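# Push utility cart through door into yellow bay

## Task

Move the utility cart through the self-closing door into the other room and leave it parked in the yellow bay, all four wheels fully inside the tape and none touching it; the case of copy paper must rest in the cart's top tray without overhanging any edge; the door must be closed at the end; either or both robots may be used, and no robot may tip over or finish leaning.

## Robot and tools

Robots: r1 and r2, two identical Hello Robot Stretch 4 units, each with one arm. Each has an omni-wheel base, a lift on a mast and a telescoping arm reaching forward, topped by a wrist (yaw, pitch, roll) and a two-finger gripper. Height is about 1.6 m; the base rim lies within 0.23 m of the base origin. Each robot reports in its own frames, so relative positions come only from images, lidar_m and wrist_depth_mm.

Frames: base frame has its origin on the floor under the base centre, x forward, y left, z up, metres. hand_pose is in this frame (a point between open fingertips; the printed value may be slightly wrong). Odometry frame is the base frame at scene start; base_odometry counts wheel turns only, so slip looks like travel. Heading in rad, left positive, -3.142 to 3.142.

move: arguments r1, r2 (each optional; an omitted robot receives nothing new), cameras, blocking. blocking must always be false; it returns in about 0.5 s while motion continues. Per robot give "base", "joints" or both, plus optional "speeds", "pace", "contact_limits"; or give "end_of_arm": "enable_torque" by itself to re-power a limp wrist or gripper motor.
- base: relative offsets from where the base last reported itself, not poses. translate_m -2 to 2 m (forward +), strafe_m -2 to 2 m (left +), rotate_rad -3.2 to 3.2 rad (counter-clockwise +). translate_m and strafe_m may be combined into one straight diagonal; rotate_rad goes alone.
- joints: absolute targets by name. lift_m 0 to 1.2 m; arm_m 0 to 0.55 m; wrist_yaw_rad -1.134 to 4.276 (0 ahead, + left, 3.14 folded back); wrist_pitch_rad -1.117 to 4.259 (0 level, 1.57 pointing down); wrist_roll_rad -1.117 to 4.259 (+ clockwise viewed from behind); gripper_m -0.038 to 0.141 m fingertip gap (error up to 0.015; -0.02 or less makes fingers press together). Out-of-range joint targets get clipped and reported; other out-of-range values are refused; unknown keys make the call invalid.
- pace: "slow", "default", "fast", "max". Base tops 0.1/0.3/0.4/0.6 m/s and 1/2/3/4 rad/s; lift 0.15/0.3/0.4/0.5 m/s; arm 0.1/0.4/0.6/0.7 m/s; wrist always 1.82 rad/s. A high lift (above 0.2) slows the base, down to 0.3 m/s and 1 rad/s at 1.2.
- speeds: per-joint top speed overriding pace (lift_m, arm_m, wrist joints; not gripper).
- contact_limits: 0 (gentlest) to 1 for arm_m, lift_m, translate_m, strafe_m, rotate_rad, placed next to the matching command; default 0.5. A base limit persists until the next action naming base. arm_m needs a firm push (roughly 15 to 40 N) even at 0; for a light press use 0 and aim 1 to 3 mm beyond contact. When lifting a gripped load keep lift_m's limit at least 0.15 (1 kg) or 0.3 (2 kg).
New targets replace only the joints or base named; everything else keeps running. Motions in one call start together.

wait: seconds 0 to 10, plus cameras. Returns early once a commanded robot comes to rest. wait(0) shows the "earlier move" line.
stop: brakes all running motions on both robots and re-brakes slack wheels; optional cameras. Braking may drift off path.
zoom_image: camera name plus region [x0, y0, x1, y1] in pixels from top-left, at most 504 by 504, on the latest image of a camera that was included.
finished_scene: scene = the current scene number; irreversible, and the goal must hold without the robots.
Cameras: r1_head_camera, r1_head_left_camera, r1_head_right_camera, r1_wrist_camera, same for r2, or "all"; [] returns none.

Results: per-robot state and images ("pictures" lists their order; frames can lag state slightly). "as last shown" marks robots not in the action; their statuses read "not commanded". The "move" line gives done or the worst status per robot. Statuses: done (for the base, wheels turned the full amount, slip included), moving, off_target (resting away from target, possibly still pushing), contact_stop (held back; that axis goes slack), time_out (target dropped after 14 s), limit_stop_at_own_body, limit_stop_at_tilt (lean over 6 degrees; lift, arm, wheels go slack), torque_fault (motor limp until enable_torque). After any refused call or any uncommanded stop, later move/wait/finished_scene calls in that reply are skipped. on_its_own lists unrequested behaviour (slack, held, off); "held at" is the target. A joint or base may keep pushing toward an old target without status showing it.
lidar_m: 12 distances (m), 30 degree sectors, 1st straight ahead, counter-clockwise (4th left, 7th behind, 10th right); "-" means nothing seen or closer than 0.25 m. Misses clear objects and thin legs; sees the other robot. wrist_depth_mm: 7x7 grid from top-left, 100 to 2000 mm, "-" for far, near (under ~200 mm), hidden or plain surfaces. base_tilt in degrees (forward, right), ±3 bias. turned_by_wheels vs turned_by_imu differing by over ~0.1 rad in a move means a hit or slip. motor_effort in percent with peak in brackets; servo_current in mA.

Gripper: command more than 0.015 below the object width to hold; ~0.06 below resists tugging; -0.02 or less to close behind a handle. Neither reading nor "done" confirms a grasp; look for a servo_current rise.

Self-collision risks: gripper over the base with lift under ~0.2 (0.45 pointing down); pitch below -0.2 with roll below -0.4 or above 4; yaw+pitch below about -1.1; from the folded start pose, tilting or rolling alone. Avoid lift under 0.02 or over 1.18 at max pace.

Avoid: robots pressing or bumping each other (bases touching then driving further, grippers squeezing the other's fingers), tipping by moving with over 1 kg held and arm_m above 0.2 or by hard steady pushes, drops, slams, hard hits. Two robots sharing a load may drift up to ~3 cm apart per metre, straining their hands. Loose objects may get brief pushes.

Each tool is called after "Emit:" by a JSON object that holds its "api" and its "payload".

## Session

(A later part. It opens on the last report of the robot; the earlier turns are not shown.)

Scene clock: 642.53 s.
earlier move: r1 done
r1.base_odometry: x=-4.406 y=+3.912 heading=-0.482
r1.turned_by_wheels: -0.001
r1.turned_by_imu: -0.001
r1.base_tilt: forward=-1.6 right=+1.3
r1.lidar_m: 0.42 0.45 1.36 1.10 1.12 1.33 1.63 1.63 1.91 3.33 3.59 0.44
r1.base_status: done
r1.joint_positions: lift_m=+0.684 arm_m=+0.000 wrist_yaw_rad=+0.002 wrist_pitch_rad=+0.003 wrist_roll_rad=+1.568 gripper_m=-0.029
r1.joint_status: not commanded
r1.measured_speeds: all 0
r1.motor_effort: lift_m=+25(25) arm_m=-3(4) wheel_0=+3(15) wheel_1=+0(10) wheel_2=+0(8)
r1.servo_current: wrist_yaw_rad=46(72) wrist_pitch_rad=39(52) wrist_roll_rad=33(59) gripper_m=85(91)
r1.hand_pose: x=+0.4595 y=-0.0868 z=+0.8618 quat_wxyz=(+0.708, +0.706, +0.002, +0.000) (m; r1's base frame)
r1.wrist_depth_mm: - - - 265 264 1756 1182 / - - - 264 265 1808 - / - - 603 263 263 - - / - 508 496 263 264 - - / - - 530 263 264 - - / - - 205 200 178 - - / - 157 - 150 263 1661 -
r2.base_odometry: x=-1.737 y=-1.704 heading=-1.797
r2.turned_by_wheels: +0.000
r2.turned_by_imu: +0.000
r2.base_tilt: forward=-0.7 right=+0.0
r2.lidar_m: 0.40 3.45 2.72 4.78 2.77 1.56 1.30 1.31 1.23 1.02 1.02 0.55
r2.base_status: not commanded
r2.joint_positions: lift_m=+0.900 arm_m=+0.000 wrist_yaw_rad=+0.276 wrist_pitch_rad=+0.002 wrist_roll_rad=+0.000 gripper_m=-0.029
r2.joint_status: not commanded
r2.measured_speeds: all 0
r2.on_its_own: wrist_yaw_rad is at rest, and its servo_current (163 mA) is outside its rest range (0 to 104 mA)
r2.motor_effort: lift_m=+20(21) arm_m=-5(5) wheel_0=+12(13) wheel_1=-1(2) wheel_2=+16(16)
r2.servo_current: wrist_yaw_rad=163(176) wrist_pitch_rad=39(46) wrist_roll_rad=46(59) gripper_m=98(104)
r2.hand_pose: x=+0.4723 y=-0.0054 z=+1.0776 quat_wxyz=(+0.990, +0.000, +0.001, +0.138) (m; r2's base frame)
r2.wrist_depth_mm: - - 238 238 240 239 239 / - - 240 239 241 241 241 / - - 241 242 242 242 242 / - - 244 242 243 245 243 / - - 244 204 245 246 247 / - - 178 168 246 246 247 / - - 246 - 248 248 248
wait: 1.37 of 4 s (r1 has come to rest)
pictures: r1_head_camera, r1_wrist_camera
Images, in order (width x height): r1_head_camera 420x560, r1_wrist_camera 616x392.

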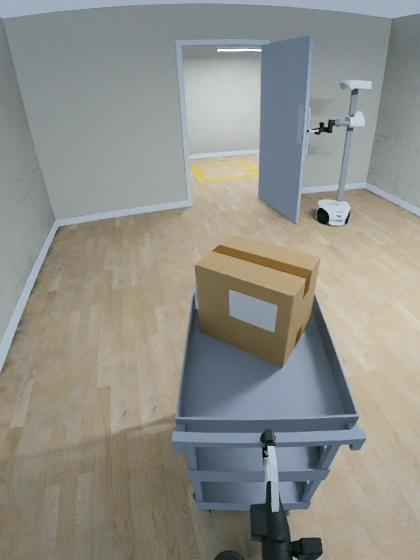

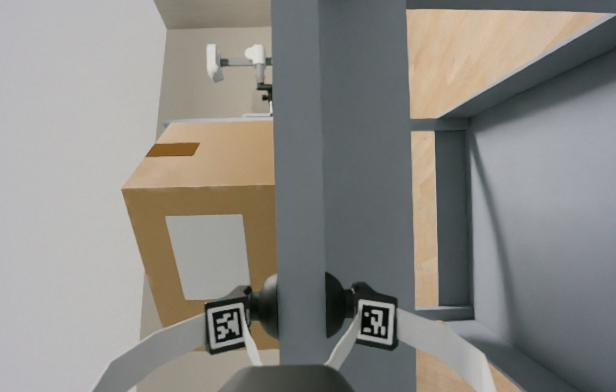

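Emit:
{"api": "move", "payload": {"blocking": false, "r1": {"base":{"strafe_m":0.03}}, "cameras": []}}

Emit:
{"api": "wait", "payload": {"seconds": 1.5, "cameras": []}}

Emit:
{"api": "move", "payload": {"blocking": false, "r1": {"base":{"translate_m":0.9,"strafe_m":-0.05}}, "cameras": []}}

Emit:
{"api": "wait", "payload": {"seconds": 6, "cameras": ["r1_head_camera","r1_wrist_camera"]}}

Scene clock: 659.60 s.
move: r1 moving
r1.base_odometry: x=-4.393 y=+3.936 heading=-0.482
r1.turned_by_wheels: +0.000
r1.turned_by_imu: +0.000
r1.base_tilt: forward=-1.6 right=+1.2
r1.lidar_m: 0.42 0.44 1.31 1.08 1.10 1.32 1.63 1.63 1.92 3.34 3.61 0.46
r1.base_status: strafe_m moving
r1.joint_positions: lift_m=+0.684 arm_m=+0.000 wrist_yaw_rad=-0.001 wrist_pitch_rad=+0.003 wrist_roll_rad=+1.568 gripper_m=-0.029
r1.joint_status: not commanded
r1.measured_speeds: translate_m=-0.001 strafe_m=+0.045 rotate_rad=+0.003 lift_m=+0.000 arm_m=+0.000 wrist_yaw_rad=+0.000 wrist_pitch_rad=+0.000 wrist_roll_rad=+0.000
r1.motor_effort: lift_m=+25(25) arm_m=-1(1) wheel_0=-3(12) wheel_1=+2(9) wheel_2=+1(1)
r1.servo_current: wrist_yaw_rad=46(72) wrist_pitch_rad=46(52) wrist_roll_rad=52(65) gripper_m=78(85)
r1.hand_pose: x=+0.4592 y=-0.0876 z=+0.8618 quat_wxyz=(+0.708, +0.706, +0.001, -0.001) (m; r1's base frame)
r1.wrist_depth_mm: - - - 259 259 1708 1205 / - - - 259 260 1863 - / - - 569 260 260 - - / - 508 496 260 262 - - / - - 539 263 264 - - / - - 204 200 178 - - / - 156 - 133 265 1537 -
r2.base_odometry: x=-1.737 y=-1.704 heading=-1.797
r2.turned_by_wheels: +0.000
r2.turned_by_imu: +0.000
r2.base_tilt: forward=-0.7 right=+0.0
r2.lidar_m: 0.40 3.44 2.74 4.79 2.75 1.58 1.32 1.32 1.22 1.03 1.02 0.56
r2.base_status: not commanded
r2.joint_positions: lift_m=+0.900 arm_m=+0.000 wrist_yaw_rad=+0.276 wrist_pitch_rad=+0.002 wrist_roll_rad=+0.000 gripper_m=-0.029
r2.joint_status: not commanded
r2.measured_speeds: all 0
r2.motor_effort: lift_m=+20(21) arm_m=-5(5) wheel_0=+12(12) wheel_1=-1(1) wheel_2=+16(16)
r2.servo_current: wrist_yaw_rad=156(176) wrist_pitch_rad=46(46) wrist_roll_rad=39(59) gripper_m=104(104)
r2.hand_pose: x=+0.4723 y=-0.0054 z=+1.0776 quat_wxyz=(+0.990, +0.000, +0.001, +0.138) (m; r2's base frame)
r2.wrist_depth_mm: - - 239 238 239 240 240 / - - 240 241 240 241 240 / - - 240 241 242 241 243 / - - 242 243 242 244 244 / - - 243 203 245 244 245 / - - 177 169 246 247 248 / - - 247 - 247 248 248
pictures: none
No camera images: "cameras" was empty.

Scene clock: 660.03 s.
earlier move: r1 done
r1.base_odometry: x=-4.392 y=+3.938 heading=-0.482
r1.turned_by_wheels: +0.000
r1.turned_by_imu: +0.000
r1.base_tilt: forward=-1.6 right=+1.3
r1.lidar_m: 0.43 0.46 1.33 1.08 1.08 1.33 1.62 1.62 1.94 3.34 3.61 0.45
r1.base_status: done
r1.joint_positions: lift_m=+0.684 arm_m=+0.000 wrist_yaw_rad=-0.001 wrist_pitch_rad=+0.003 wrist_roll_rad=+1.568 gripper_m=-0.029
r1.joint_status: not commanded
r1.measured_speeds: all 0
r1.motor_effort: lift_m=+25(25) arm_m=-1(1) wheel_0=-3(12) wheel_1=-1(9) wheel_2=+0(2)
r1.servo_current: wrist_yaw_rad=65(72) wrist_pitch_rad=39(52) wrist_roll_rad=46(65) gripper_m=78(85)
r1.hand_pose: x=+0.4592 y=-0.0876 z=+0.8618 quat_wxyz=(+0.708, +0.706, +0.001, -0.001) (m; r1's base frame)
r1.wrist_depth_mm: - - - 255 256 1708 1182 / - - - 257 257 1863 - / - - 554 259 259 - - / - 512 492 262 262 - - / - - 544 262 263 - - / - - 188 202 178 - - / - 156 - 133 266 1576 -
r2.base_odometry: x=-1.737 y=-1.704 heading=-1.797
r2.turned_by_wheels: +0.000
r2.turned_by_imu: +0.000
r2.base_tilt: forward=-0.6 right=+0.0
r2.lidar_m: 0.38 3.42 2.73 4.80 2.74 1.57 1.31 1.32 1.22 1.03 1.02 0.57
r2.base_status: not commanded
r2.joint_positions: lift_m=+0.900 arm_m=+0.000 wrist_yaw_rad=+0.276 wrist_pitch_rad=+0.002 wrist_roll_rad=+0.000 gripper_m=-0.029
r2.joint_status: not commanded
r2.measured_speeds: all 0
r2.on_its_own: wrist_yaw_rad is at rest, and its servo_current (176 mA) is outside its rest range (0 to 104 mA)
r2.motor_effort: lift_m=+20(21) arm_m=-5(5) wheel_0=+12(13) wheel_1=-1(2) wheel_2=+16(16)
r2.servo_current: wrist_yaw_rad=176(176) wrist_pitch_rad=39(46) wrist_roll_rad=46(59) gripper_m=91(104)
r2.hand_pose: x=+0.4723 y=-0.0054 z=+1.0776 quat_wxyz=(+0.990, +0.000, +0.001, +0.138) (m; r2's base frame)
r2.wrist_depth_mm: - - 239 238 240 240 240 / - - 240 240 240 241 241 / - - 242 242 243 242 243 / - - 243 243 242 244 245 / - - 243 204 245 245 245 / - - 178 169 246 246 247 / - - 248 - 248 248 248
wait: 0.43 of 1.5 s (r1 has come to rest)
pictures: none
No camera images: "cameras" was empty.

Scene clock: 660.53 s.
move: r1 moving
r1.base_odometry: x=-4.365 y=+3.923 heading=-0.482
r1.turned_by_wheels: +0.000
r1.turned_by_imu: +0.000
r1.base_tilt: forward=-1.6 right=+1.3
r1.lidar_m: 0.42 0.46 1.32 1.10 1.10 1.32 1.66 1.67 1.97 3.39 3.61 0.44
r1.base_status: translate_m moving; strafe_m moving
r1.joint_positions: lift_m=+0.684 arm_m=+0.000 wrist_yaw_rad=-0.001 wrist_pitch_rad=+0.003 wrist_roll_rad=+1.568 gripper_m=-0.029
r1.joint_status: not commanded
r1.measured_speeds: translate_m=+0.121 strafe_m=-0.007 rotate_rad=+0.006 lift_m=+0.000 arm_m=+0.000 wrist_yaw_rad=+0.000 wrist_pitch_rad=+0.000 wrist_roll_rad=+0.000
r1.motor_effort: lift_m=+25(25) arm_m=+0(1) wheel_0=+8(9) wheel_1=+6(7) wheel_2=-12(12)
r1.servo_current: wrist_yaw_rad=59(59) wrist_pitch_rad=46(52) wrist_roll_rad=52(65) gripper_m=72(85)
r1.hand_pose: x=+0.4592 y=-0.0876 z=+0.8618 quat_wxyz=(+0.708, +0.706, +0.001, -0.001) (m; r1's base frame)
r1.wrist_depth_mm: - - - 249 250 1661 1182 / - - - 250 251 1808 - / - - 554 253 253 - - / - 496 488 253 254 - - / - - 539 254 255 - - / - - 204 195 179 - - / - 152 - 134 258 1576 -
r2.base_odometry: x=-1.737 y=-1.704 heading=-1.797
r2.turned_by_wheels: +0.000
r2.turned_by_imu: +0.000
r2.base_tilt: forward=-0.7 right=+0.0
r2.lidar_m: 0.38 3.42 2.71 4.77 2.74 1.57 1.32 1.32 1.21 1.01 1.03 0.54
r2.base_status: not commanded
r2.joint_positions: lift_m=+0.900 arm_m=+0.000 wrist_yaw_rad=+0.276 wrist_pitch_rad=+0.002 wrist_roll_rad=+0.000 gripper_m=-0.029
r2.joint_status: not commanded
r2.measured_speeds: all 0
r2.motor_effort: lift_m=+20(20) arm_m=-5(5) wheel_0=+12(13) wheel_1=-1(2) wheel_2=+16(16)
r2.servo_current: wrist_yaw_rad=176(176) wrist_pitch_rad=39(46) wrist_roll_rad=46(59) gripper_m=98(98)
r2.hand_pose: x=+0.4723 y=-0.0054 z=+1.0776 quat_wxyz=(+0.990, +0.000, +0.001, +0.138) (m; r2's base frame)
r2.wrist_depth_mm: - - 238 238 240 239 240 / - - 238 240 241 241 241 / - - 242 242 242 242 243 / - - 243 243 244 243 244 / - - 243 204 245 245 246 / - - 177 168 245 247 246 / - - 247 - 247 248 249
pictures: none
No camera images: "cameras" was empty.

Scene clock: 664.53 s.
earlier move: r1 done
r1.base_odometry: x=-3.617 y=+3.477 heading=-0.482
r1.turned_by_wheels: +0.000
r1.turned_by_imu: +0.017
r1.base_tilt: forward=-1.5 right=+1.3
r1.lidar_m: 0.41 0.50 1.61 1.40 1.37 1.62 2.51 2.50 2.92 3.35 3.33 0.38
r1.base_status: done
r1.joint_positions: lift_m=+0.685 arm_m=+0.000 wrist_yaw_rad=-0.003 wrist_pitch_rad=+0.007 wrist_roll_rad=+1.568 gripper_m=-0.030
r1.joint_status: not commanded
r1.measured_speeds: all 0
r1.motor_effort: lift_m=+24(25) arm_m=+4(9) wheel_0=+1(11) wheel_1=+1(12) wheel_2=+0(23)
r1.servo_current: wrist_yaw_rad=59(72) wrist_pitch_rad=46(59) wrist_roll_rad=52(65) gripper_m=46(85)
r1.hand_pose: x=+0.4590 y=-0.0882 z=+0.8608 quat_wxyz=(+0.708, +0.706, +0.001, -0.003) (m; r1's base frame)
r1.wrist_depth_mm: - 544 521 131 185 - - / - 430 433 189 193 - - / - 436 436 197 202 - - / - 549 512 148 212 - - / - - 615 154 221 - - / - - - - 181 1708 - / - - 183 - 244 136 1281
r2.base_odometry: x=-1.737 y=-1.704 heading=-1.797
r2.turned_by_wheels: +0.000
r2.turned_by_imu: +0.001
r2.base_tilt: forward=-0.7 right=+0.0
r2.lidar_m: 0.40 3.43 1.95 4.77 2.74 1.56 1.33 1.31 1.22 1.02 1.03 0.58
r2.base_status: not commanded
r2.joint_positions: lift_m=+0.900 arm_m=+0.000 wrist_yaw_rad=+0.276 wrist_pitch_rad=+0.002 wrist_roll_rad=+0.000 gripper_m=-0.029
r2.joint_status: not commanded
r2.measured_speeds: all 0
r2.on_its_own: wrist_yaw_rad is at rest, and its servo_current (163 mA) is outside its rest range (0 to 104 mA)
r2.motor_effort: lift_m=+20(21) arm_m=-5(5) wheel_0=+12(13) wheel_1=-1(2) wheel_2=+16(16)
r2.servo_current: wrist_yaw_rad=163(182) wrist_pitch_rad=39(52) wrist_roll_rad=46(65) gripper_m=91(104)
r2.hand_pose: x=+0.4723 y=-0.0054 z=+1.0776 quat_wxyz=(+0.990, +0.000, +0.001, +0.138) (m; r2's base frame)
r2.wrist_depth_mm: - - 238 238 240 239 239 / - - 240 240 240 241 241 / - - 241 242 242 242 243 / - - 243 243 244 245 244 / - - 243 204 245 246 246 / - - 177 168 245 247 247 / - - 246 - 248 248 248
wait: 4.00 of 6 s (r1 has come to rest)
pictures: r1_head_camera, r1_wrist_camera
Images, in order (width x height): r1_head_camera 420x560, r1_wrist_camera 616x392.

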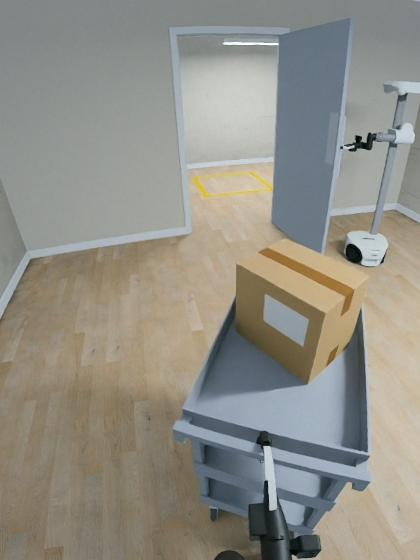

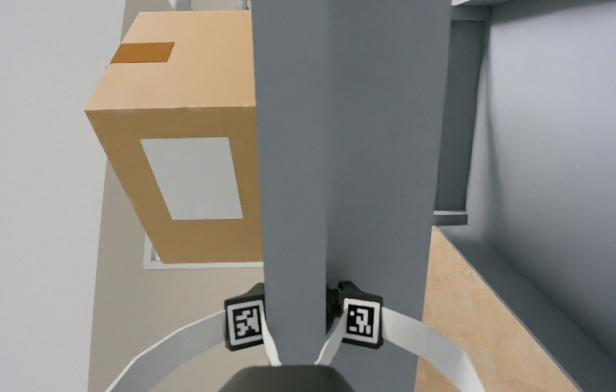

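Emit:
{"api": "move", "payload": {"blocking": false, "r1": {"base":{"translate_m":-0.47,"strafe_m":0.167}}, "cameras": []}}

Emit:
{"api": "wait", "payload": {"seconds": 4, "cameras": []}}

Emit:
{"api": "move", "payload": {"blocking": false, "r1": {"base":{"translate_m":-0.03,"strafe_m":-0.145}}, "cameras": []}}

Emit:
{"api": "wait", "payload": {"seconds": 3, "cameras": ["r1_head_camera","r1_wrist_camera"]}}

Scene clock: 694.37 s.
move: r1 moving
r1.base_odometry: x=-3.640 y=+3.501 heading=-0.482
r1.turned_by_wheels: +0.000
r1.turned_by_imu: -0.001
r1.base_tilt: forward=-1.6 right=+1.3
r1.lidar_m: 0.41 2.70 1.59 1.38 1.35 1.58 2.48 2.48 2.91 3.36 3.35 0.39
r1.base_status: translate_m moving; strafe_m moving
r1.joint_positions: lift_m=+0.685 arm_m=+0.000 wrist_yaw_rad=-0.002 wrist_pitch_rad=+0.007 wrist_roll_rad=+1.568 gripper_m=-0.030
r1.joint_status: not commanded
r1.measured_speeds: translate_m=-0.121 strafe_m=+0.042 rotate_rad=-0.003 lift_m=+0.000 arm_m=+0.000 wrist_yaw_rad=+0.000 wrist_pitch_rad=+0.000 wrist_roll_rad=+0.000
r1.motor_effort: lift_m=+24(25) arm_m=-4(4) wheel_0=-9(11) wheel_1=-3(6) wheel_2=+9(11)
r1.servo_current: wrist_yaw_rad=46(65) wrist_pitch_rad=52(52) wrist_roll_rad=52(59) gripper_m=46(46)
r1.hand_pose: x=+0.4591 y=-0.0881 z=+0.8608 quat_wxyz=(+0.708, +0.706, +0.002, -0.003) (m; r1's base frame)
r1.wrist_depth_mm: - - 554 186 190 - - / - 452 449 193 199 - - / - 436 439 146 206 - - / - 512 508 152 215 - - / - - 597 158 224 - - / - - 206 168 181 1708 - / - - 183 - 243 136 1205
r2.base_odometry: x=-1.737 y=-1.704 heading=-1.797
r2.turned_by_wheels: +0.000
r2.turned_by_imu: +0.000
r2.base_tilt: forward=-0.7 right=+0.1
r2.lidar_m: 0.38 3.43 1.98 4.78 2.74 1.57 1.33 1.30 1.21 1.04 1.03 0.54
r2.base_status: not commanded
r2.joint_positions: lift_m=+0.900 arm_m=+0.000 wrist_yaw_rad=+0.276 wrist_pitch_rad=+0.002 wrist_roll_rad=+0.000 gripper_m=-0.029
r2.joint_status: not commanded
r2.measured_speeds: all 0
r2.motor_effort: lift_m=+20(20) arm_m=-5(5) wheel_0=+12(13) wheel_1=-1(2) wheel_2=+16(16)
r2.servo_current: wrist_yaw_rad=169(176) wrist_pitch_rad=46(46) wrist_roll_rad=39(52) gripper_m=91(98)
r2.hand_pose: x=+0.4723 y=-0.0054 z=+1.0776 quat_wxyz=(+0.990, +0.000, +0.001, +0.138) (m; r2's base frame)
r2.wrist_depth_mm: - - 239 239 239 239 240 / - - 239 240 241 241 241 / - - 240 242 241 242 242 / - - 243 243 243 244 244 / - - 244 204 245 246 245 / - - 178 168 246 247 247 / - - 248 - 247 247 248
pictures: none
No camera images: "cameras" was empty.

Scene clock: 696.97 s.
earlier move: r1 done
r1.base_odometry: x=-3.956 y=+3.843 heading=-0.482
r1.turned_by_wheels: +0.000
r1.turned_by_imu: +0.000
r1.base_tilt: forward=-1.6 right=+1.3
r1.lidar_m: 0.43 0.48 1.29 1.07 1.07 1.29 2.08 2.10 2.47 3.64 3.61 0.40
r1.base_status: done
r1.joint_positions: lift_m=+0.685 arm_m=+0.000 wrist_yaw_rad=+0.002 wrist_pitch_rad=+0.007 wrist_roll_rad=+1.568 gripper_m=-0.030
r1.joint_status: not commanded
r1.measured_speeds: all 0
r1.motor_effort: lift_m=+24(25) arm_m=+4(4) wheel_0=-2(15) wheel_1=-2(8) wheel_2=-1(12)
r1.servo_current: wrist_yaw_rad=46(72) wrist_pitch_rad=52(59) wrist_roll_rad=72(72) gripper_m=52(52)
r1.hand_pose: x=+0.4595 y=-0.0868 z=+0.8608 quat_wxyz=(+0.708, +0.706, +0.003, -0.002) (m; r1's base frame)
r1.wrist_depth_mm: - - 530 - 186 - - / - 439 436 - 195 - - / - 439 442 - 203 - - / - 549 512 150 213 - - / - - 615 156 223 - - / - - 213 166 182 1756 - / - - 176 - 244 136 1182
r2.base_odometry: x=-1.737 y=-1.704 heading=-1.797
r2.turned_by_wheels: +0.000
r2.turned_by_imu: +0.000
r2.base_tilt: forward=-0.7 right=+0.0
r2.lidar_m: 0.41 3.43 2.44 4.78 2.74 1.56 1.31 1.33 1.21 1.02 1.02 0.58
r2.base_status: not commanded
r2.joint_positions: lift_m=+0.900 arm_m=+0.000 wrist_yaw_rad=+0.276 wrist_pitch_rad=+0.002 wrist_roll_rad=+0.000 gripper_m=-0.029
r2.joint_status: not commanded
r2.measured_speeds: all 0
r2.on_its_own: wrist_yaw_rad is at rest, and its servo_current (169 mA) is outside its rest range (0 to 104 mA)
r2.motor_effort: lift_m=+20(21) arm_m=-5(5) wheel_0=+12(13) wheel_1=-1(2) wheel_2=+16(16)
r2.servo_current: wrist_yaw_rad=169(176) wrist_pitch_rad=46(46) wrist_roll_rad=39(59) gripper_m=91(104)
r2.hand_pose: x=+0.4723 y=-0.0054 z=+1.0776 quat_wxyz=(+0.990, +0.000, +0.001, +0.138) (m; r2's base frame)
r2.wrist_depth_mm: - - 237 239 239 239 239 / - - 239 239 240 241 241 / - - 241 242 242 242 243 / - - 242 243 245 245 244 / - - 243 204 245 245 245 / - - 177 168 246 247 247 / - - 247 - 247 248 248
wait: 2.60 of 4 s (r1 has come to rest)
pictures: none
No camera images: "cameras" was empty.

Scene clock: 697.47 s.
move: r1 moving
r1.base_odometry: x=-3.977 y=+3.818 heading=-0.481
r1.turned_by_wheels: +0.001
r1.turned_by_imu: +0.001
r1.base_tilt: forward=-1.6 right=+1.3
r1.lidar_m: 0.40 0.44 1.33 1.10 1.10 1.35 2.08 2.09 2.43 3.60 3.59 0.39
r1.base_status: translate_m moving; strafe_m moving
r1.joint_positions: lift_m=+0.685 arm_m=+0.000 wrist_yaw_rad=+0.003 wrist_pitch_rad=+0.007 wrist_roll_rad=+1.568 gripper_m=-0.030
r1.joint_status: not commanded
r1.measured_speeds: translate_m=-0.025 strafe_m=-0.126 rotate_rad=-0.005 lift_m=+0.000 arm_m=+0.000 wrist_yaw_rad=+0.000 wrist_pitch_rad=+0.000 wrist_roll_rad=+0.000
r1.motor_effort: lift_m=+24(25) arm_m=+4(4) wheel_0=+13(14) wheel_1=-7(9) wheel_2=+7(7)
r1.servo_current: wrist_yaw_rad=52(65) wrist_pitch_rad=52(59) wrist_roll_rad=46(59) gripper_m=46(46)
r1.hand_pose: x=+0.4596 y=-0.0864 z=+0.8608 quat_wxyz=(+0.708, +0.706, +0.004, -0.001) (m; r1's base frame)
r1.wrist_depth_mm: - - 559 185 189 - - / - 469 455 193 198 - - / - 433 436 146 205 - - / - 517 504 151 216 - - / - - 597 157 223 - - / - - - - 183 1708 - / - - 176 - 242 136 -
r2.base_odometry: x=-1.737 y=-1.704 heading=-1.797
r2.turned_by_wheels: +0.000
r2.turned_by_imu: +0.000
r2.base_tilt: forward=-0.7 right=+0.0
r2.lidar_m: 0.40 3.42 2.39 4.79 2.75 1.55 1.33 1.33 1.20 1.04 1.00 0.55
r2.base_status: not commanded
r2.joint_positions: lift_m=+0.900 arm_m=+0.000 wrist_yaw_rad=+0.276 wrist_pitch_rad=+0.002 wrist_roll_rad=+0.000 gripper_m=-0.029
r2.joint_status: not commanded
r2.measured_speeds: all 0
r2.motor_effort: lift_m=+20(20) arm_m=-4(5) wheel_0=+12(13) wheel_1=-2(2) wheel_2=+16(16)
r2.servo_current: wrist_yaw_rad=169(176) wrist_pitch_rad=33(46) wrist_roll_rad=46(59) gripper_m=91(98)
r2.hand_pose: x=+0.4723 y=-0.0054 z=+1.0776 quat_wxyz=(+0.990, +0.000, +0.001, +0.138) (m; r2's base frame)
r2.wrist_depth_mm: - - 238 239 240 239 239 / - - 240 240 240 241 240 / - - 240 241 241 243 244 / - - 243 244 245 243 244 / - - 244 203 244 245 246 / - - 177 168 246 247 246 / - - 247 - 247 248 249
pictures: none
No camera images: "cameras" was empty.

Scene clock: 698.77 s.
earlier move: r1 done
r1.base_odometry: x=-4.050 y=+3.728 heading=-0.482
r1.turned_by_wheels: +0.000
r1.turned_by_imu: -0.001
r1.base_tilt: forward=-1.6 right=+1.3
r1.lidar_m: 0.40 0.42 1.44 1.20 1.20 1.44 2.00 2.03 2.38 3.49 3.48 0.43
r1.base_status: done
r1.joint_positions: lift_m=+0.685 arm_m=+0.000 wrist_yaw_rad=+0.003 wrist_pitch_rad=+0.007 wrist_roll_rad=+1.568 gripper_m=-0.030
r1.joint_status: not commanded
r1.measured_speeds: all 0
r1.motor_effort: lift_m=+24(25) arm_m=+4(4) wheel_0=+3(16) wheel_1=+2(9) wheel_2=+0(8)
r1.servo_current: wrist_yaw_rad=59(65) wrist_pitch_rad=59(59) wrist_roll_rad=52(65) gripper_m=39(52)
r1.hand_pose: x=+0.4595 y=-0.0866 z=+0.8608 quat_wxyz=(+0.708, +0.706, +0.003, -0.001) (m; r1's base frame)
r1.wrist_depth_mm: - - - 220 221 1618 - / - - - 221 223 - - / - 559 500 223 225 - - / - 462 459 165 228 - - / - 525 512 167 229 - - / - - 212 168 182 - - / - - 177 - 231 135 -
r2.base_odometry: x=-1.737 y=-1.704 heading=-1.797
r2.turned_by_wheels: +0.000
r2.turned_by_imu: +0.000
r2.base_tilt: forward=-0.7 right=+0.0
r2.lidar_m: 0.38 3.45 2.40 4.79 2.73 1.56 1.31 1.30 1.23 1.03 1.03 0.58
r2.base_status: not commanded
r2.joint_positions: lift_m=+0.900 arm_m=+0.000 wrist_yaw_rad=+0.276 wrist_pitch_rad=+0.002 wrist_roll_rad=+0.000 gripper_m=-0.029
r2.joint_status: not commanded
r2.measured_speeds: all 0
r2.on_its_own: wrist_yaw_rad is at rest, and its servo_current (169 mA) is outside its rest range (0 to 104 mA)
r2.motor_effort: lift_m=+20(21) arm_m=-5(5) wheel_0=+12(13) wheel_1=-1(2) wheel_2=+16(16)
r2.servo_current: wrist_yaw_rad=169(176) wrist_pitch_rad=39(46) wrist_roll_rad=46(59) gripper_m=98(104)
r2.hand_pose: x=+0.4723 y=-0.0054 z=+1.0776 quat_wxyz=(+0.990, +0.000, +0.001, +0.138) (m; r2's base frame)
r2.wrist_depth_mm: - - 239 237 238 239 239 / - - 240 240 241 240 241 / - - 241 241 242 242 243 / - - 243 243 243 243 243 / - - 244 204 245 245 246 / - - 177 168 245 247 247 / - - 247 - 247 247 248
wait: 1.30 of 3 s (r1 has come to rest)
pictures: r1_head_camera, r1_wrist_camera
Images, in order (width x height): r1_head_camera 420x560, r1_wrist_camera 616x392.

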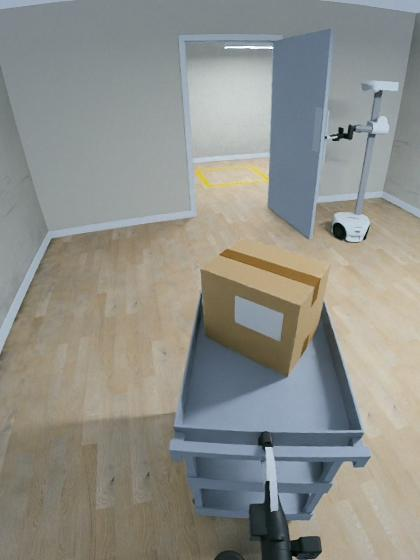

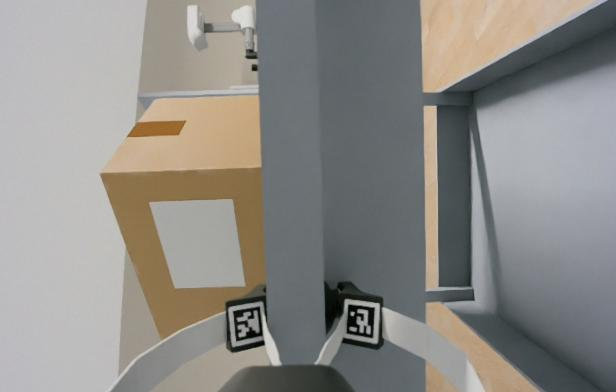

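Emit:
{"api": "move", "payload": {"blocking": false, "r1": {"base":{"translate_m":0.5,"strafe_m":-0.028}}, "cameras": []}}

Emit:
{"api": "wait", "payload": {"seconds": 4, "cameras": ["r1_head_camera"]}}

Scene clock: 710.07 s.
move: r1 moving
r1.base_odometry: x=-4.023 y=+3.712 heading=-0.482
r1.turned_by_wheels: +0.000
r1.turned_by_imu: +0.000
r1.base_tilt: forward=-1.6 right=+1.3
r1.lidar_m: 0.39 0.39 1.43 1.21 1.23 1.48 2.04 2.08 2.43 3.47 3.48 0.42
r1.base_status: translate_m moving; strafe_m moving
r1.joint_positions: lift_m=+0.685 arm_m=+0.000 wrist_yaw_rad=+0.000 wrist_pitch_rad=+0.007 wrist_roll_rad=+1.568 gripper_m=-0.030
r1.joint_status: not commanded
r1.measured_speeds: translate_m=+0.121 strafe_m=-0.006 rotate_rad=-0.004 lift_m=+0.000 arm_m=+0.000 wrist_yaw_rad=-0.009 wrist_pitch_rad=+0.000 wrist_roll_rad=+0.000
r1.motor_effort: lift_m=+24(25) arm_m=+4(4) wheel_0=+9(12) wheel_1=+6(7) wheel_2=-14(14)
r1.servo_current: wrist_yaw_rad=52(52) wrist_pitch_rad=46(59) wrist_roll_rad=46(59) gripper_m=46(46)
r1.hand_pose: x=+0.4593 y=-0.0874 z=+0.8608 quat_wxyz=(+0.708, +0.706, +0.002, -0.002) (m; r1's base frame)
r1.wrist_depth_mm: - - - 224 225 1661 1182 / - - - 225 225 1708 - / - 597 525 166 227 - - / - 459 462 167 228 - - / - 521 504 167 229 - - / - - 211 187 182 - - / - - 177 - 229 127 -
r2.base_odometry: x=-1.737 y=-1.704 heading=-1.797
r2.turned_by_wheels: +0.000
r2.turned_by_imu: +0.000
r2.base_tilt: forward=-0.7 right=+0.0
r2.lidar_m: 0.42 3.42 2.37 4.77 2.75 1.57 1.31 1.30 1.23 1.01 1.02 0.57
r2.base_status: not commanded
r2.joint_positions: lift_m=+0.900 arm_m=+0.000 wrist_yaw_rad=+0.276 wrist_pitch_rad=+0.002 wrist_roll_rad=+0.000 gripper_m=-0.029
r2.joint_status: not commanded
r2.measured_speeds: all 0
r2.motor_effort: lift_m=+21(21) arm_m=-5(5) wheel_0=+12(12) wheel_1=-1(2) wheel_2=+16(16)
r2.servo_current: wrist_yaw_rad=156(176) wrist_pitch_rad=46(46) wrist_roll_rad=46(59) gripper_m=91(98)
r2.hand_pose: x=+0.4723 y=-0.0054 z=+1.0776 quat_wxyz=(+0.990, +0.000, +0.001, +0.138) (m; r2's base frame)
r2.wrist_depth_mm: - - 239 239 240 239 241 / - - 240 240 240 241 240 / - - 241 241 242 242 242 / - - 243 243 244 244 244 / - - 243 204 245 245 245 / - - 178 168 246 247 247 / - - 247 - 247 248 248
pictures: none
No camera images: "cameras" was empty.

Scene clock: 712.73 s.
earlier move: r1 done
r1.base_odometry: x=-3.620 y=+3.472 heading=-0.482
r1.turned_by_wheels: +0.000
r1.turned_by_imu: -0.001
r1.base_tilt: forward=-1.6 right=+1.3
r1.lidar_m: 0.35 0.35 1.61 1.39 1.38 1.61 2.52 2.51 2.91 3.34 3.32 0.46
r1.base_status: done
r1.joint_positions: lift_m=+0.685 arm_m=+0.000 wrist_yaw_rad=-0.002 wrist_pitch_rad=+0.007 wrist_roll_rad=+1.568 gripper_m=-0.030
r1.joint_status: not commanded
r1.measured_speeds: all 0
r1.motor_effort: lift_m=+24(25) arm_m=+4(4) wheel_0=+3(12) wheel_1=+1(8) wheel_2=+0(14)
r1.servo_current: wrist_yaw_rad=39(65) wrist_pitch_rad=52(59) wrist_roll_rad=59(65) gripper_m=46(52)
r1.hand_pose: x=+0.4591 y=-0.0879 z=+0.8608 quat_wxyz=(+0.708, +0.706, +0.002, -0.003) (m; r1's base frame)
r1.wrist_depth_mm: - - - - 290 303 303 / - - - - 270 1708 1205 / - - - 253 257 1808 - / - - 627 242 247 - - / - 462 466 178 236 - - / - 488 209 173 182 - - / - 508 500 129 219 127 -
r2.base_odometry: x=-1.737 y=-1.704 heading=-1.797
r2.turned_by_wheels: +0.000
r2.turned_by_imu: +0.000
r2.base_tilt: forward=-0.6 right=+0.0
r2.lidar_m: 0.37 3.43 2.01 4.76 2.75 1.56 1.32 1.31 1.22 1.03 1.04 0.56
r2.base_status: not commanded
r2.joint_positions: lift_m=+0.900 arm_m=+0.000 wrist_yaw_rad=+0.276 wrist_pitch_rad=+0.002 wrist_roll_rad=+0.000 gripper_m=-0.029
r2.joint_status: not commanded
r2.measured_speeds: all 0
r2.on_its_own: wrist_yaw_rad is at rest, and its servo_current (169 mA) is outside its rest range (0 to 104 mA)
r2.motor_effort: lift_m=+20(21) arm_m=-5(5) wheel_0=+12(13) wheel_1=-1(2) wheel_2=+16(16)
r2.servo_current: wrist_yaw_rad=169(176) wrist_pitch_rad=39(46) wrist_roll_rad=52(65) gripper_m=91(104)
r2.hand_pose: x=+0.4723 y=-0.0054 z=+1.0776 quat_wxyz=(+0.990, +0.000, +0.001, +0.138) (m; r2's base frame)
r2.wrist_depth_mm: - - 238 238 239 239 240 / - - 238 240 241 241 242 / - - 241 242 242 242 243 / - - 242 243 243 244 244 / - - 244 203 246 244 246 / - - 177 168 246 247 246 / 1921 - 247 - 247 247 248
wait: 2.67 of 4 s (r1 has come to rest)
pictures: r1_head_camera
Images, in order (width x height): r1_head_camera 420x560.

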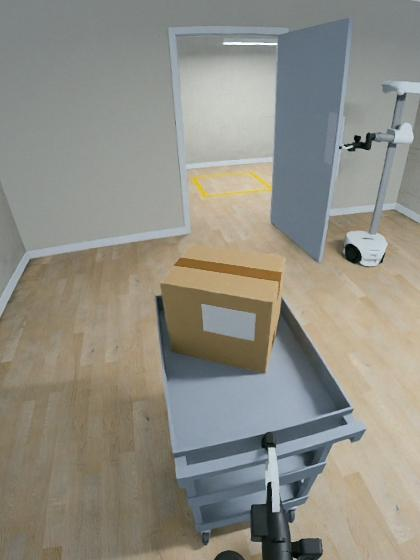

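Emit:
{"api": "move", "payload": {"blocking": false, "r1": {"base":{"rotate_rad":0.3},"pace":"slow"}, "cameras": []}}

Emit:
{"api": "wait", "payload": {"seconds": 3, "cameras": []}}

Emit:
{"api": "move", "payload": {"blocking": false, "r1": {"base":{"strafe_m":-0.3,"translate_m":-0.03}}, "cameras": []}}

Emit:
{"api": "wait", "payload": {"seconds": 4, "cameras": ["r1_head_camera","r1_wrist_camera"]}}

Scene clock: 758.30 s.
move: r1 moving
r1.base_odometry: x=-3.620 y=+3.472 heading=-0.357
r1.turned_by_wheels: +0.125
r1.turned_by_imu: +0.125
r1.base_tilt: forward=-1.6 right=+1.3
r1.lidar_m: 0.37 0.44 1.53 1.40 1.37 1.75 2.48 2.53 3.18 3.33 3.38 0.43
r1.base_status: rotate_rad moving
r1.joint_positions: lift_m=+0.685 arm_m=+0.000 wrist_yaw_rad=-0.007 wrist_pitch_rad=+0.007 wrist_roll_rad=+1.568 gripper_m=-0.030
r1.joint_status: not commanded
r1.measured_speeds: translate_m=+0.002 strafe_m=-0.001 rotate_rad=+0.492 lift_m=+0.000 arm_m=+0.000 wrist_yaw_rad=+0.000 wrist_pitch_rad=+0.000 wrist_roll_rad=+0.000
r1.motor_effort: lift_m=+24(25) arm_m=+3(4) wheel_0=-10(11) wheel_1=-5(7) wheel_2=-9(12)
r1.servo_current: wrist_yaw_rad=46(59) wrist_pitch_rad=52(59) wrist_roll_rad=46(65) gripper_m=46(52)
r1.hand_pose: x=+0.4587 y=-0.0893 z=+0.8608 quat_wxyz=(+0.708, +0.706, +0.000, -0.005) (m; r1's base frame)
r1.wrist_depth_mm: - - - 248 249 1618 1205 / - - - 243 244 1808 - / - - - 238 239 - - / - 504 462 235 236 - - / - 484 484 172 233 - - / - - 187 170 182 - - / - - 554 132 224 127 -
r2.base_odometry: x=-1.737 y=-1.704 heading=-1.797
r2.turned_by_wheels: +0.000
r2.turned_by_imu: +0.000
r2.base_tilt: forward=-0.7 right=+0.0
r2.lidar_m: 0.37 3.45 2.01 4.79 2.76 1.51 1.32 1.32 1.22 1.03 1.03 0.57
r2.base_status: not commanded
r2.joint_positions: lift_m=+0.900 arm_m=+0.000 wrist_yaw_rad=+0.276 wrist_pitch_rad=+0.002 wrist_roll_rad=+0.000 gripper_m=-0.029
r2.joint_status: not commanded
r2.measured_speeds: all 0
r2.motor_effort: lift_m=+20(20) arm_m=-5(5) wheel_0=+12(13) wheel_1=-1(1) wheel_2=+16(16)
r2.servo_current: wrist_yaw_rad=163(176) wrist_pitch_rad=46(46) wrist_roll_rad=52(52) gripper_m=98(104)
r2.hand_pose: x=+0.4723 y=-0.0054 z=+1.0776 quat_wxyz=(+0.990, +0.000, +0.001, +0.138) (m; r2's base frame)
r2.wrist_depth_mm: - - 238 238 239 240 240 / - - 240 240 242 241 240 / - - 242 242 242 243 243 / - - 242 242 244 244 244 / - - 243 204 244 246 245 / - - 177 168 246 245 246 / 1921 - 247 - 248 248 248
pictures: none
No camera images: "cameras" was empty.

Scene clock: 759.17 s.
earlier move: r1 done
r1.base_odometry: x=-3.620 y=+3.472 heading=-0.182
r1.turned_by_wheels: +0.175
r1.turned_by_imu: +0.175
r1.base_tilt: forward=-1.6 right=+1.3
r1.lidar_m: 0.41 1.90 1.45 1.38 1.42 2.13 2.48 2.66 3.43 3.33 2.85 0.40
r1.base_status: done
r1.joint_positions: lift_m=+0.685 arm_m=+0.000 wrist_yaw_rad=-0.003 wrist_pitch_rad=+0.007 wrist_roll_rad=+1.568 gripper_m=-0.030
r1.joint_status: not commanded
r1.measured_speeds: all 0
r1.motor_effort: lift_m=+24(25) arm_m=-3(4) wheel_0=-4(11) wheel_1=-3(7) wheel_2=-1(12)
r1.servo_current: wrist_yaw_rad=59(65) wrist_pitch_rad=46(59) wrist_roll_rad=52(65) gripper_m=46(52)
r1.hand_pose: x=+0.4590 y=-0.0882 z=+0.8608 quat_wxyz=(+0.708, +0.706, +0.001, -0.003) (m; r1's base frame)
r1.wrist_depth_mm: - - - 142 199 - - / - 496 480 146 204 - - / - 442 439 150 211 - - / - 508 492 156 217 - - / - - 574 160 224 - - / - - 207 167 182 1708 - / - - 180 - 241 136 -
r2.base_odometry: x=-1.737 y=-1.704 heading=-1.797
r2.turned_by_wheels: +0.000
r2.turned_by_imu: +0.000
r2.base_tilt: forward=-0.6 right=+0.0
r2.lidar_m: 0.40 3.44 2.04 4.78 2.77 1.57 1.30 1.31 1.23 1.04 1.02 0.55
r2.base_status: not commanded
r2.joint_positions: lift_m=+0.900 arm_m=+0.000 wrist_yaw_rad=+0.276 wrist_pitch_rad=+0.002 wrist_roll_rad=+0.000 gripper_m=-0.029
r2.joint_status: not commanded
r2.measured_speeds: all 0
r2.on_its_own: wrist_yaw_rad is at rest, and its servo_current (169 mA) is outside its rest range (0 to 104 mA)
r2.motor_effort: lift_m=+20(21) arm_m=-5(5) wheel_0=+12(13) wheel_1=-1(1) wheel_2=+16(16)
r2.servo_current: wrist_yaw_rad=169(176) wrist_pitch_rad=39(46) wrist_roll_rad=39(59) gripper_m=98(104)
r2.hand_pose: x=+0.4723 y=-0.0054 z=+1.0776 quat_wxyz=(+0.990, +0.000, +0.001, +0.138) (m; r2's base frame)
r2.wrist_depth_mm: - - 238 239 240 239 239 / - - 239 240 241 241 242 / - - 241 241 242 242 242 / - - 243 242 244 244 244 / 1863 - 244 204 245 245 245 / - - 178 169 246 247 247 / - 157 247 - 246 247 247
wait: 0.87 of 3 s (r1 has come to rest)
pictures: none
No camera images: "cameras" was empty.

Scene clock: 759.67 s.
move: r1 moving
r1.base_odometry: x=-3.630 y=+3.439 heading=-0.181
r1.turned_by_wheels: +0.001
r1.turned_by_imu: +0.001
r1.base_tilt: forward=-1.6 right=+1.3
r1.lidar_m: 0.42 0.44 1.49 1.41 1.50 2.17 2.49 2.67 3.39 3.30 2.83 0.38
r1.base_status: translate_m moving; strafe_m moving
r1.joint_positions: lift_m=+0.685 arm_m=+0.000 wrist_yaw_rad=+0.003 wrist_pitch_rad=+0.007 wrist_roll_rad=+1.568 gripper_m=-0.030
r1.joint_status: not commanded
r1.measured_speeds: translate_m=-0.014 strafe_m=-0.132 rotate_rad=+0.008 lift_m=+0.000 arm_m=+0.000 wrist_yaw_rad=+0.009 wrist_pitch_rad=+0.000 wrist_roll_rad=+0.000
r1.motor_effort: lift_m=+24(25) arm_m=-4(4) wheel_0=+14(14) wheel_1=-5(11) wheel_2=+5(5)
r1.servo_current: wrist_yaw_rad=46(65) wrist_pitch_rad=52(52) wrist_roll_rad=46(59) gripper_m=46(52)
r1.hand_pose: x=+0.4595 y=-0.0867 z=+0.8608 quat_wxyz=(+0.708, +0.706, +0.003, -0.001) (m; r1's base frame)
r1.wrist_depth_mm: - - - 138 193 - - / - 496 473 196 201 - - / - 433 433 147 207 - - / - 512 500 153 216 - - / - - 580 158 224 - - / - - - 185 186 1708 - / - - 177 - 239 136 -
r2.base_odometry: x=-1.737 y=-1.704 heading=-1.797
r2.turned_by_wheels: +0.000
r2.turned_by_imu: +0.000
r2.base_tilt: forward=-0.6 right=+0.0
r2.lidar_m: 0.36 3.41 2.02 4.76 2.72 1.56 1.31 1.32 1.22 1.03 1.03 0.57
r2.base_status: not commanded
r2.joint_positions: lift_m=+0.900 arm_m=+0.000 wrist_yaw_rad=+0.276 wrist_pitch_rad=+0.002 wrist_roll_rad=+0.000 gripper_m=-0.029
r2.joint_status: not commanded
r2.measured_speeds: all 0
r2.motor_effort: lift_m=+20(20) arm_m=-4(5) wheel_0=+12(13) wheel_1=-1(1) wheel_2=+16(16)
r2.servo_current: wrist_yaw_rad=163(176) wrist_pitch_rad=33(46) wrist_roll_rad=46(59) gripper_m=104(104)
r2.hand_pose: x=+0.4723 y=-0.0054 z=+1.0776 quat_wxyz=(+0.990, +0.000, +0.001, +0.138) (m; r2's base frame)
r2.wrist_depth_mm: - - 237 239 239 240 240 / - - 240 239 241 240 242 / - - 242 240 241 242 242 / - - 242 244 243 243 245 / 1808 - 243 204 245 245 245 / - - 177 169 246 247 247 / - 157 247 - 246 247 248
pictures: none
No camera images: "cameras" was empty.

Scene clock: 761.57 s.
earlier move: r1 done
r1.base_odometry: x=-3.704 y=+3.182 heading=-0.182
r1.turned_by_wheels: -0.001
r1.turned_by_imu: -0.001
r1.base_tilt: forward=-1.6 right=+1.3
r1.lidar_m: 0.35 0.35 1.72 1.66 1.75 2.54 2.46 2.64 3.14 3.03 3.24 0.45
r1.base_status: done
r1.joint_positions: lift_m=+0.685 arm_m=+0.000 wrist_yaw_rad=+0.003 wrist_pitch_rad=+0.007 wrist_roll_rad=+1.568 gripper_m=-0.030
r1.joint_status: not commanded
r1.measured_speeds: all 0
r1.motor_effort: lift_m=+24(25) arm_m=-4(4) wheel_0=+0(16) wheel_1=+0(11) wheel_2=+4(7)
r1.servo_current: wrist_yaw_rad=39(78) wrist_pitch_rad=52(59) wrist_roll_rad=52(65) gripper_m=39(52)
r1.hand_pose: x=+0.4595 y=-0.0866 z=+0.8608 quat_wxyz=(+0.708, +0.706, +0.003, -0.001) (m; r1's base frame)
r1.wrist_depth_mm: - - - - 268 1576 1182 / - - - 256 260 1708 1255 / - - - 249 251 1863 - / - - 549 240 244 - - / - 473 469 177 236 - - / - 500 208 180 182 - - / - - 183 - 223 136 -
r2.base_odometry: x=-1.737 y=-1.704 heading=-1.797
r2.turned_by_wheels: +0.000
r2.turned_by_imu: +0.000
r2.base_tilt: forward=-0.7 right=+0.0
r2.lidar_m: 0.40 3.43 1.98 4.79 2.72 1.58 1.31 1.32 1.23 1.03 1.02 0.58
r2.base_status: not commanded
r2.joint_positions: lift_m=+0.900 arm_m=+0.000 wrist_yaw_rad=+0.276 wrist_pitch_rad=+0.002 wrist_roll_rad=+0.000 gripper_m=-0.029
r2.joint_status: not commanded
r2.measured_speeds: all 0
r2.on_its_own: wrist_yaw_rad is at rest, and its servo_current (169 mA) is outside its rest range (0 to 104 mA)
r2.motor_effort: lift_m=+20(21) arm_m=-5(5) wheel_0=+12(13) wheel_1=-1(2) wheel_2=+16(16)
r2.servo_current: wrist_yaw_rad=169(182) wrist_pitch_rad=39(46) wrist_roll_rad=46(65) gripper_m=91(104)
r2.hand_pose: x=+0.4723 y=-0.0054 z=+1.0776 quat_wxyz=(+0.990, +0.000, +0.001, +0.138) (m; r2's base frame)
r2.wrist_depth_mm: - - 238 238 240 240 240 / - - 240 240 241 241 240 / - - 241 241 242 243 242 / - - 243 242 243 243 244 / 1863 - 244 204 245 245 245 / - - 177 169 245 247 246 / - - 246 - 247 248 248
wait: 1.90 of 4 s (r1 has come to rest)
pictures: r1_head_camera, r1_wrist_camera
Images, in order (width x height): r1_head_camera 420x560, r1_wrist_camera 616x392.

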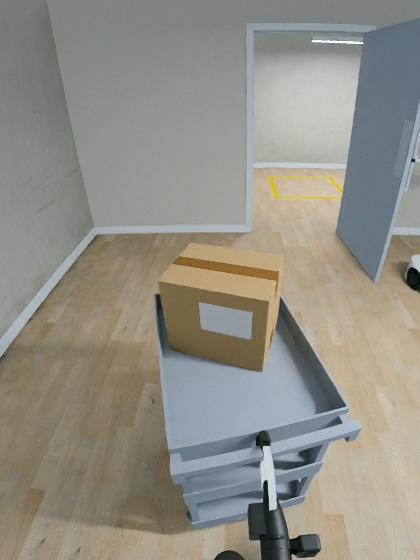

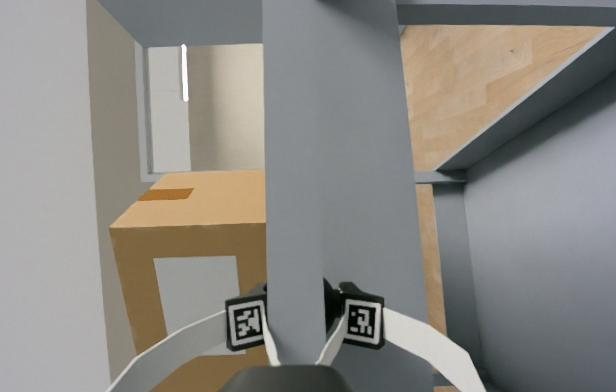

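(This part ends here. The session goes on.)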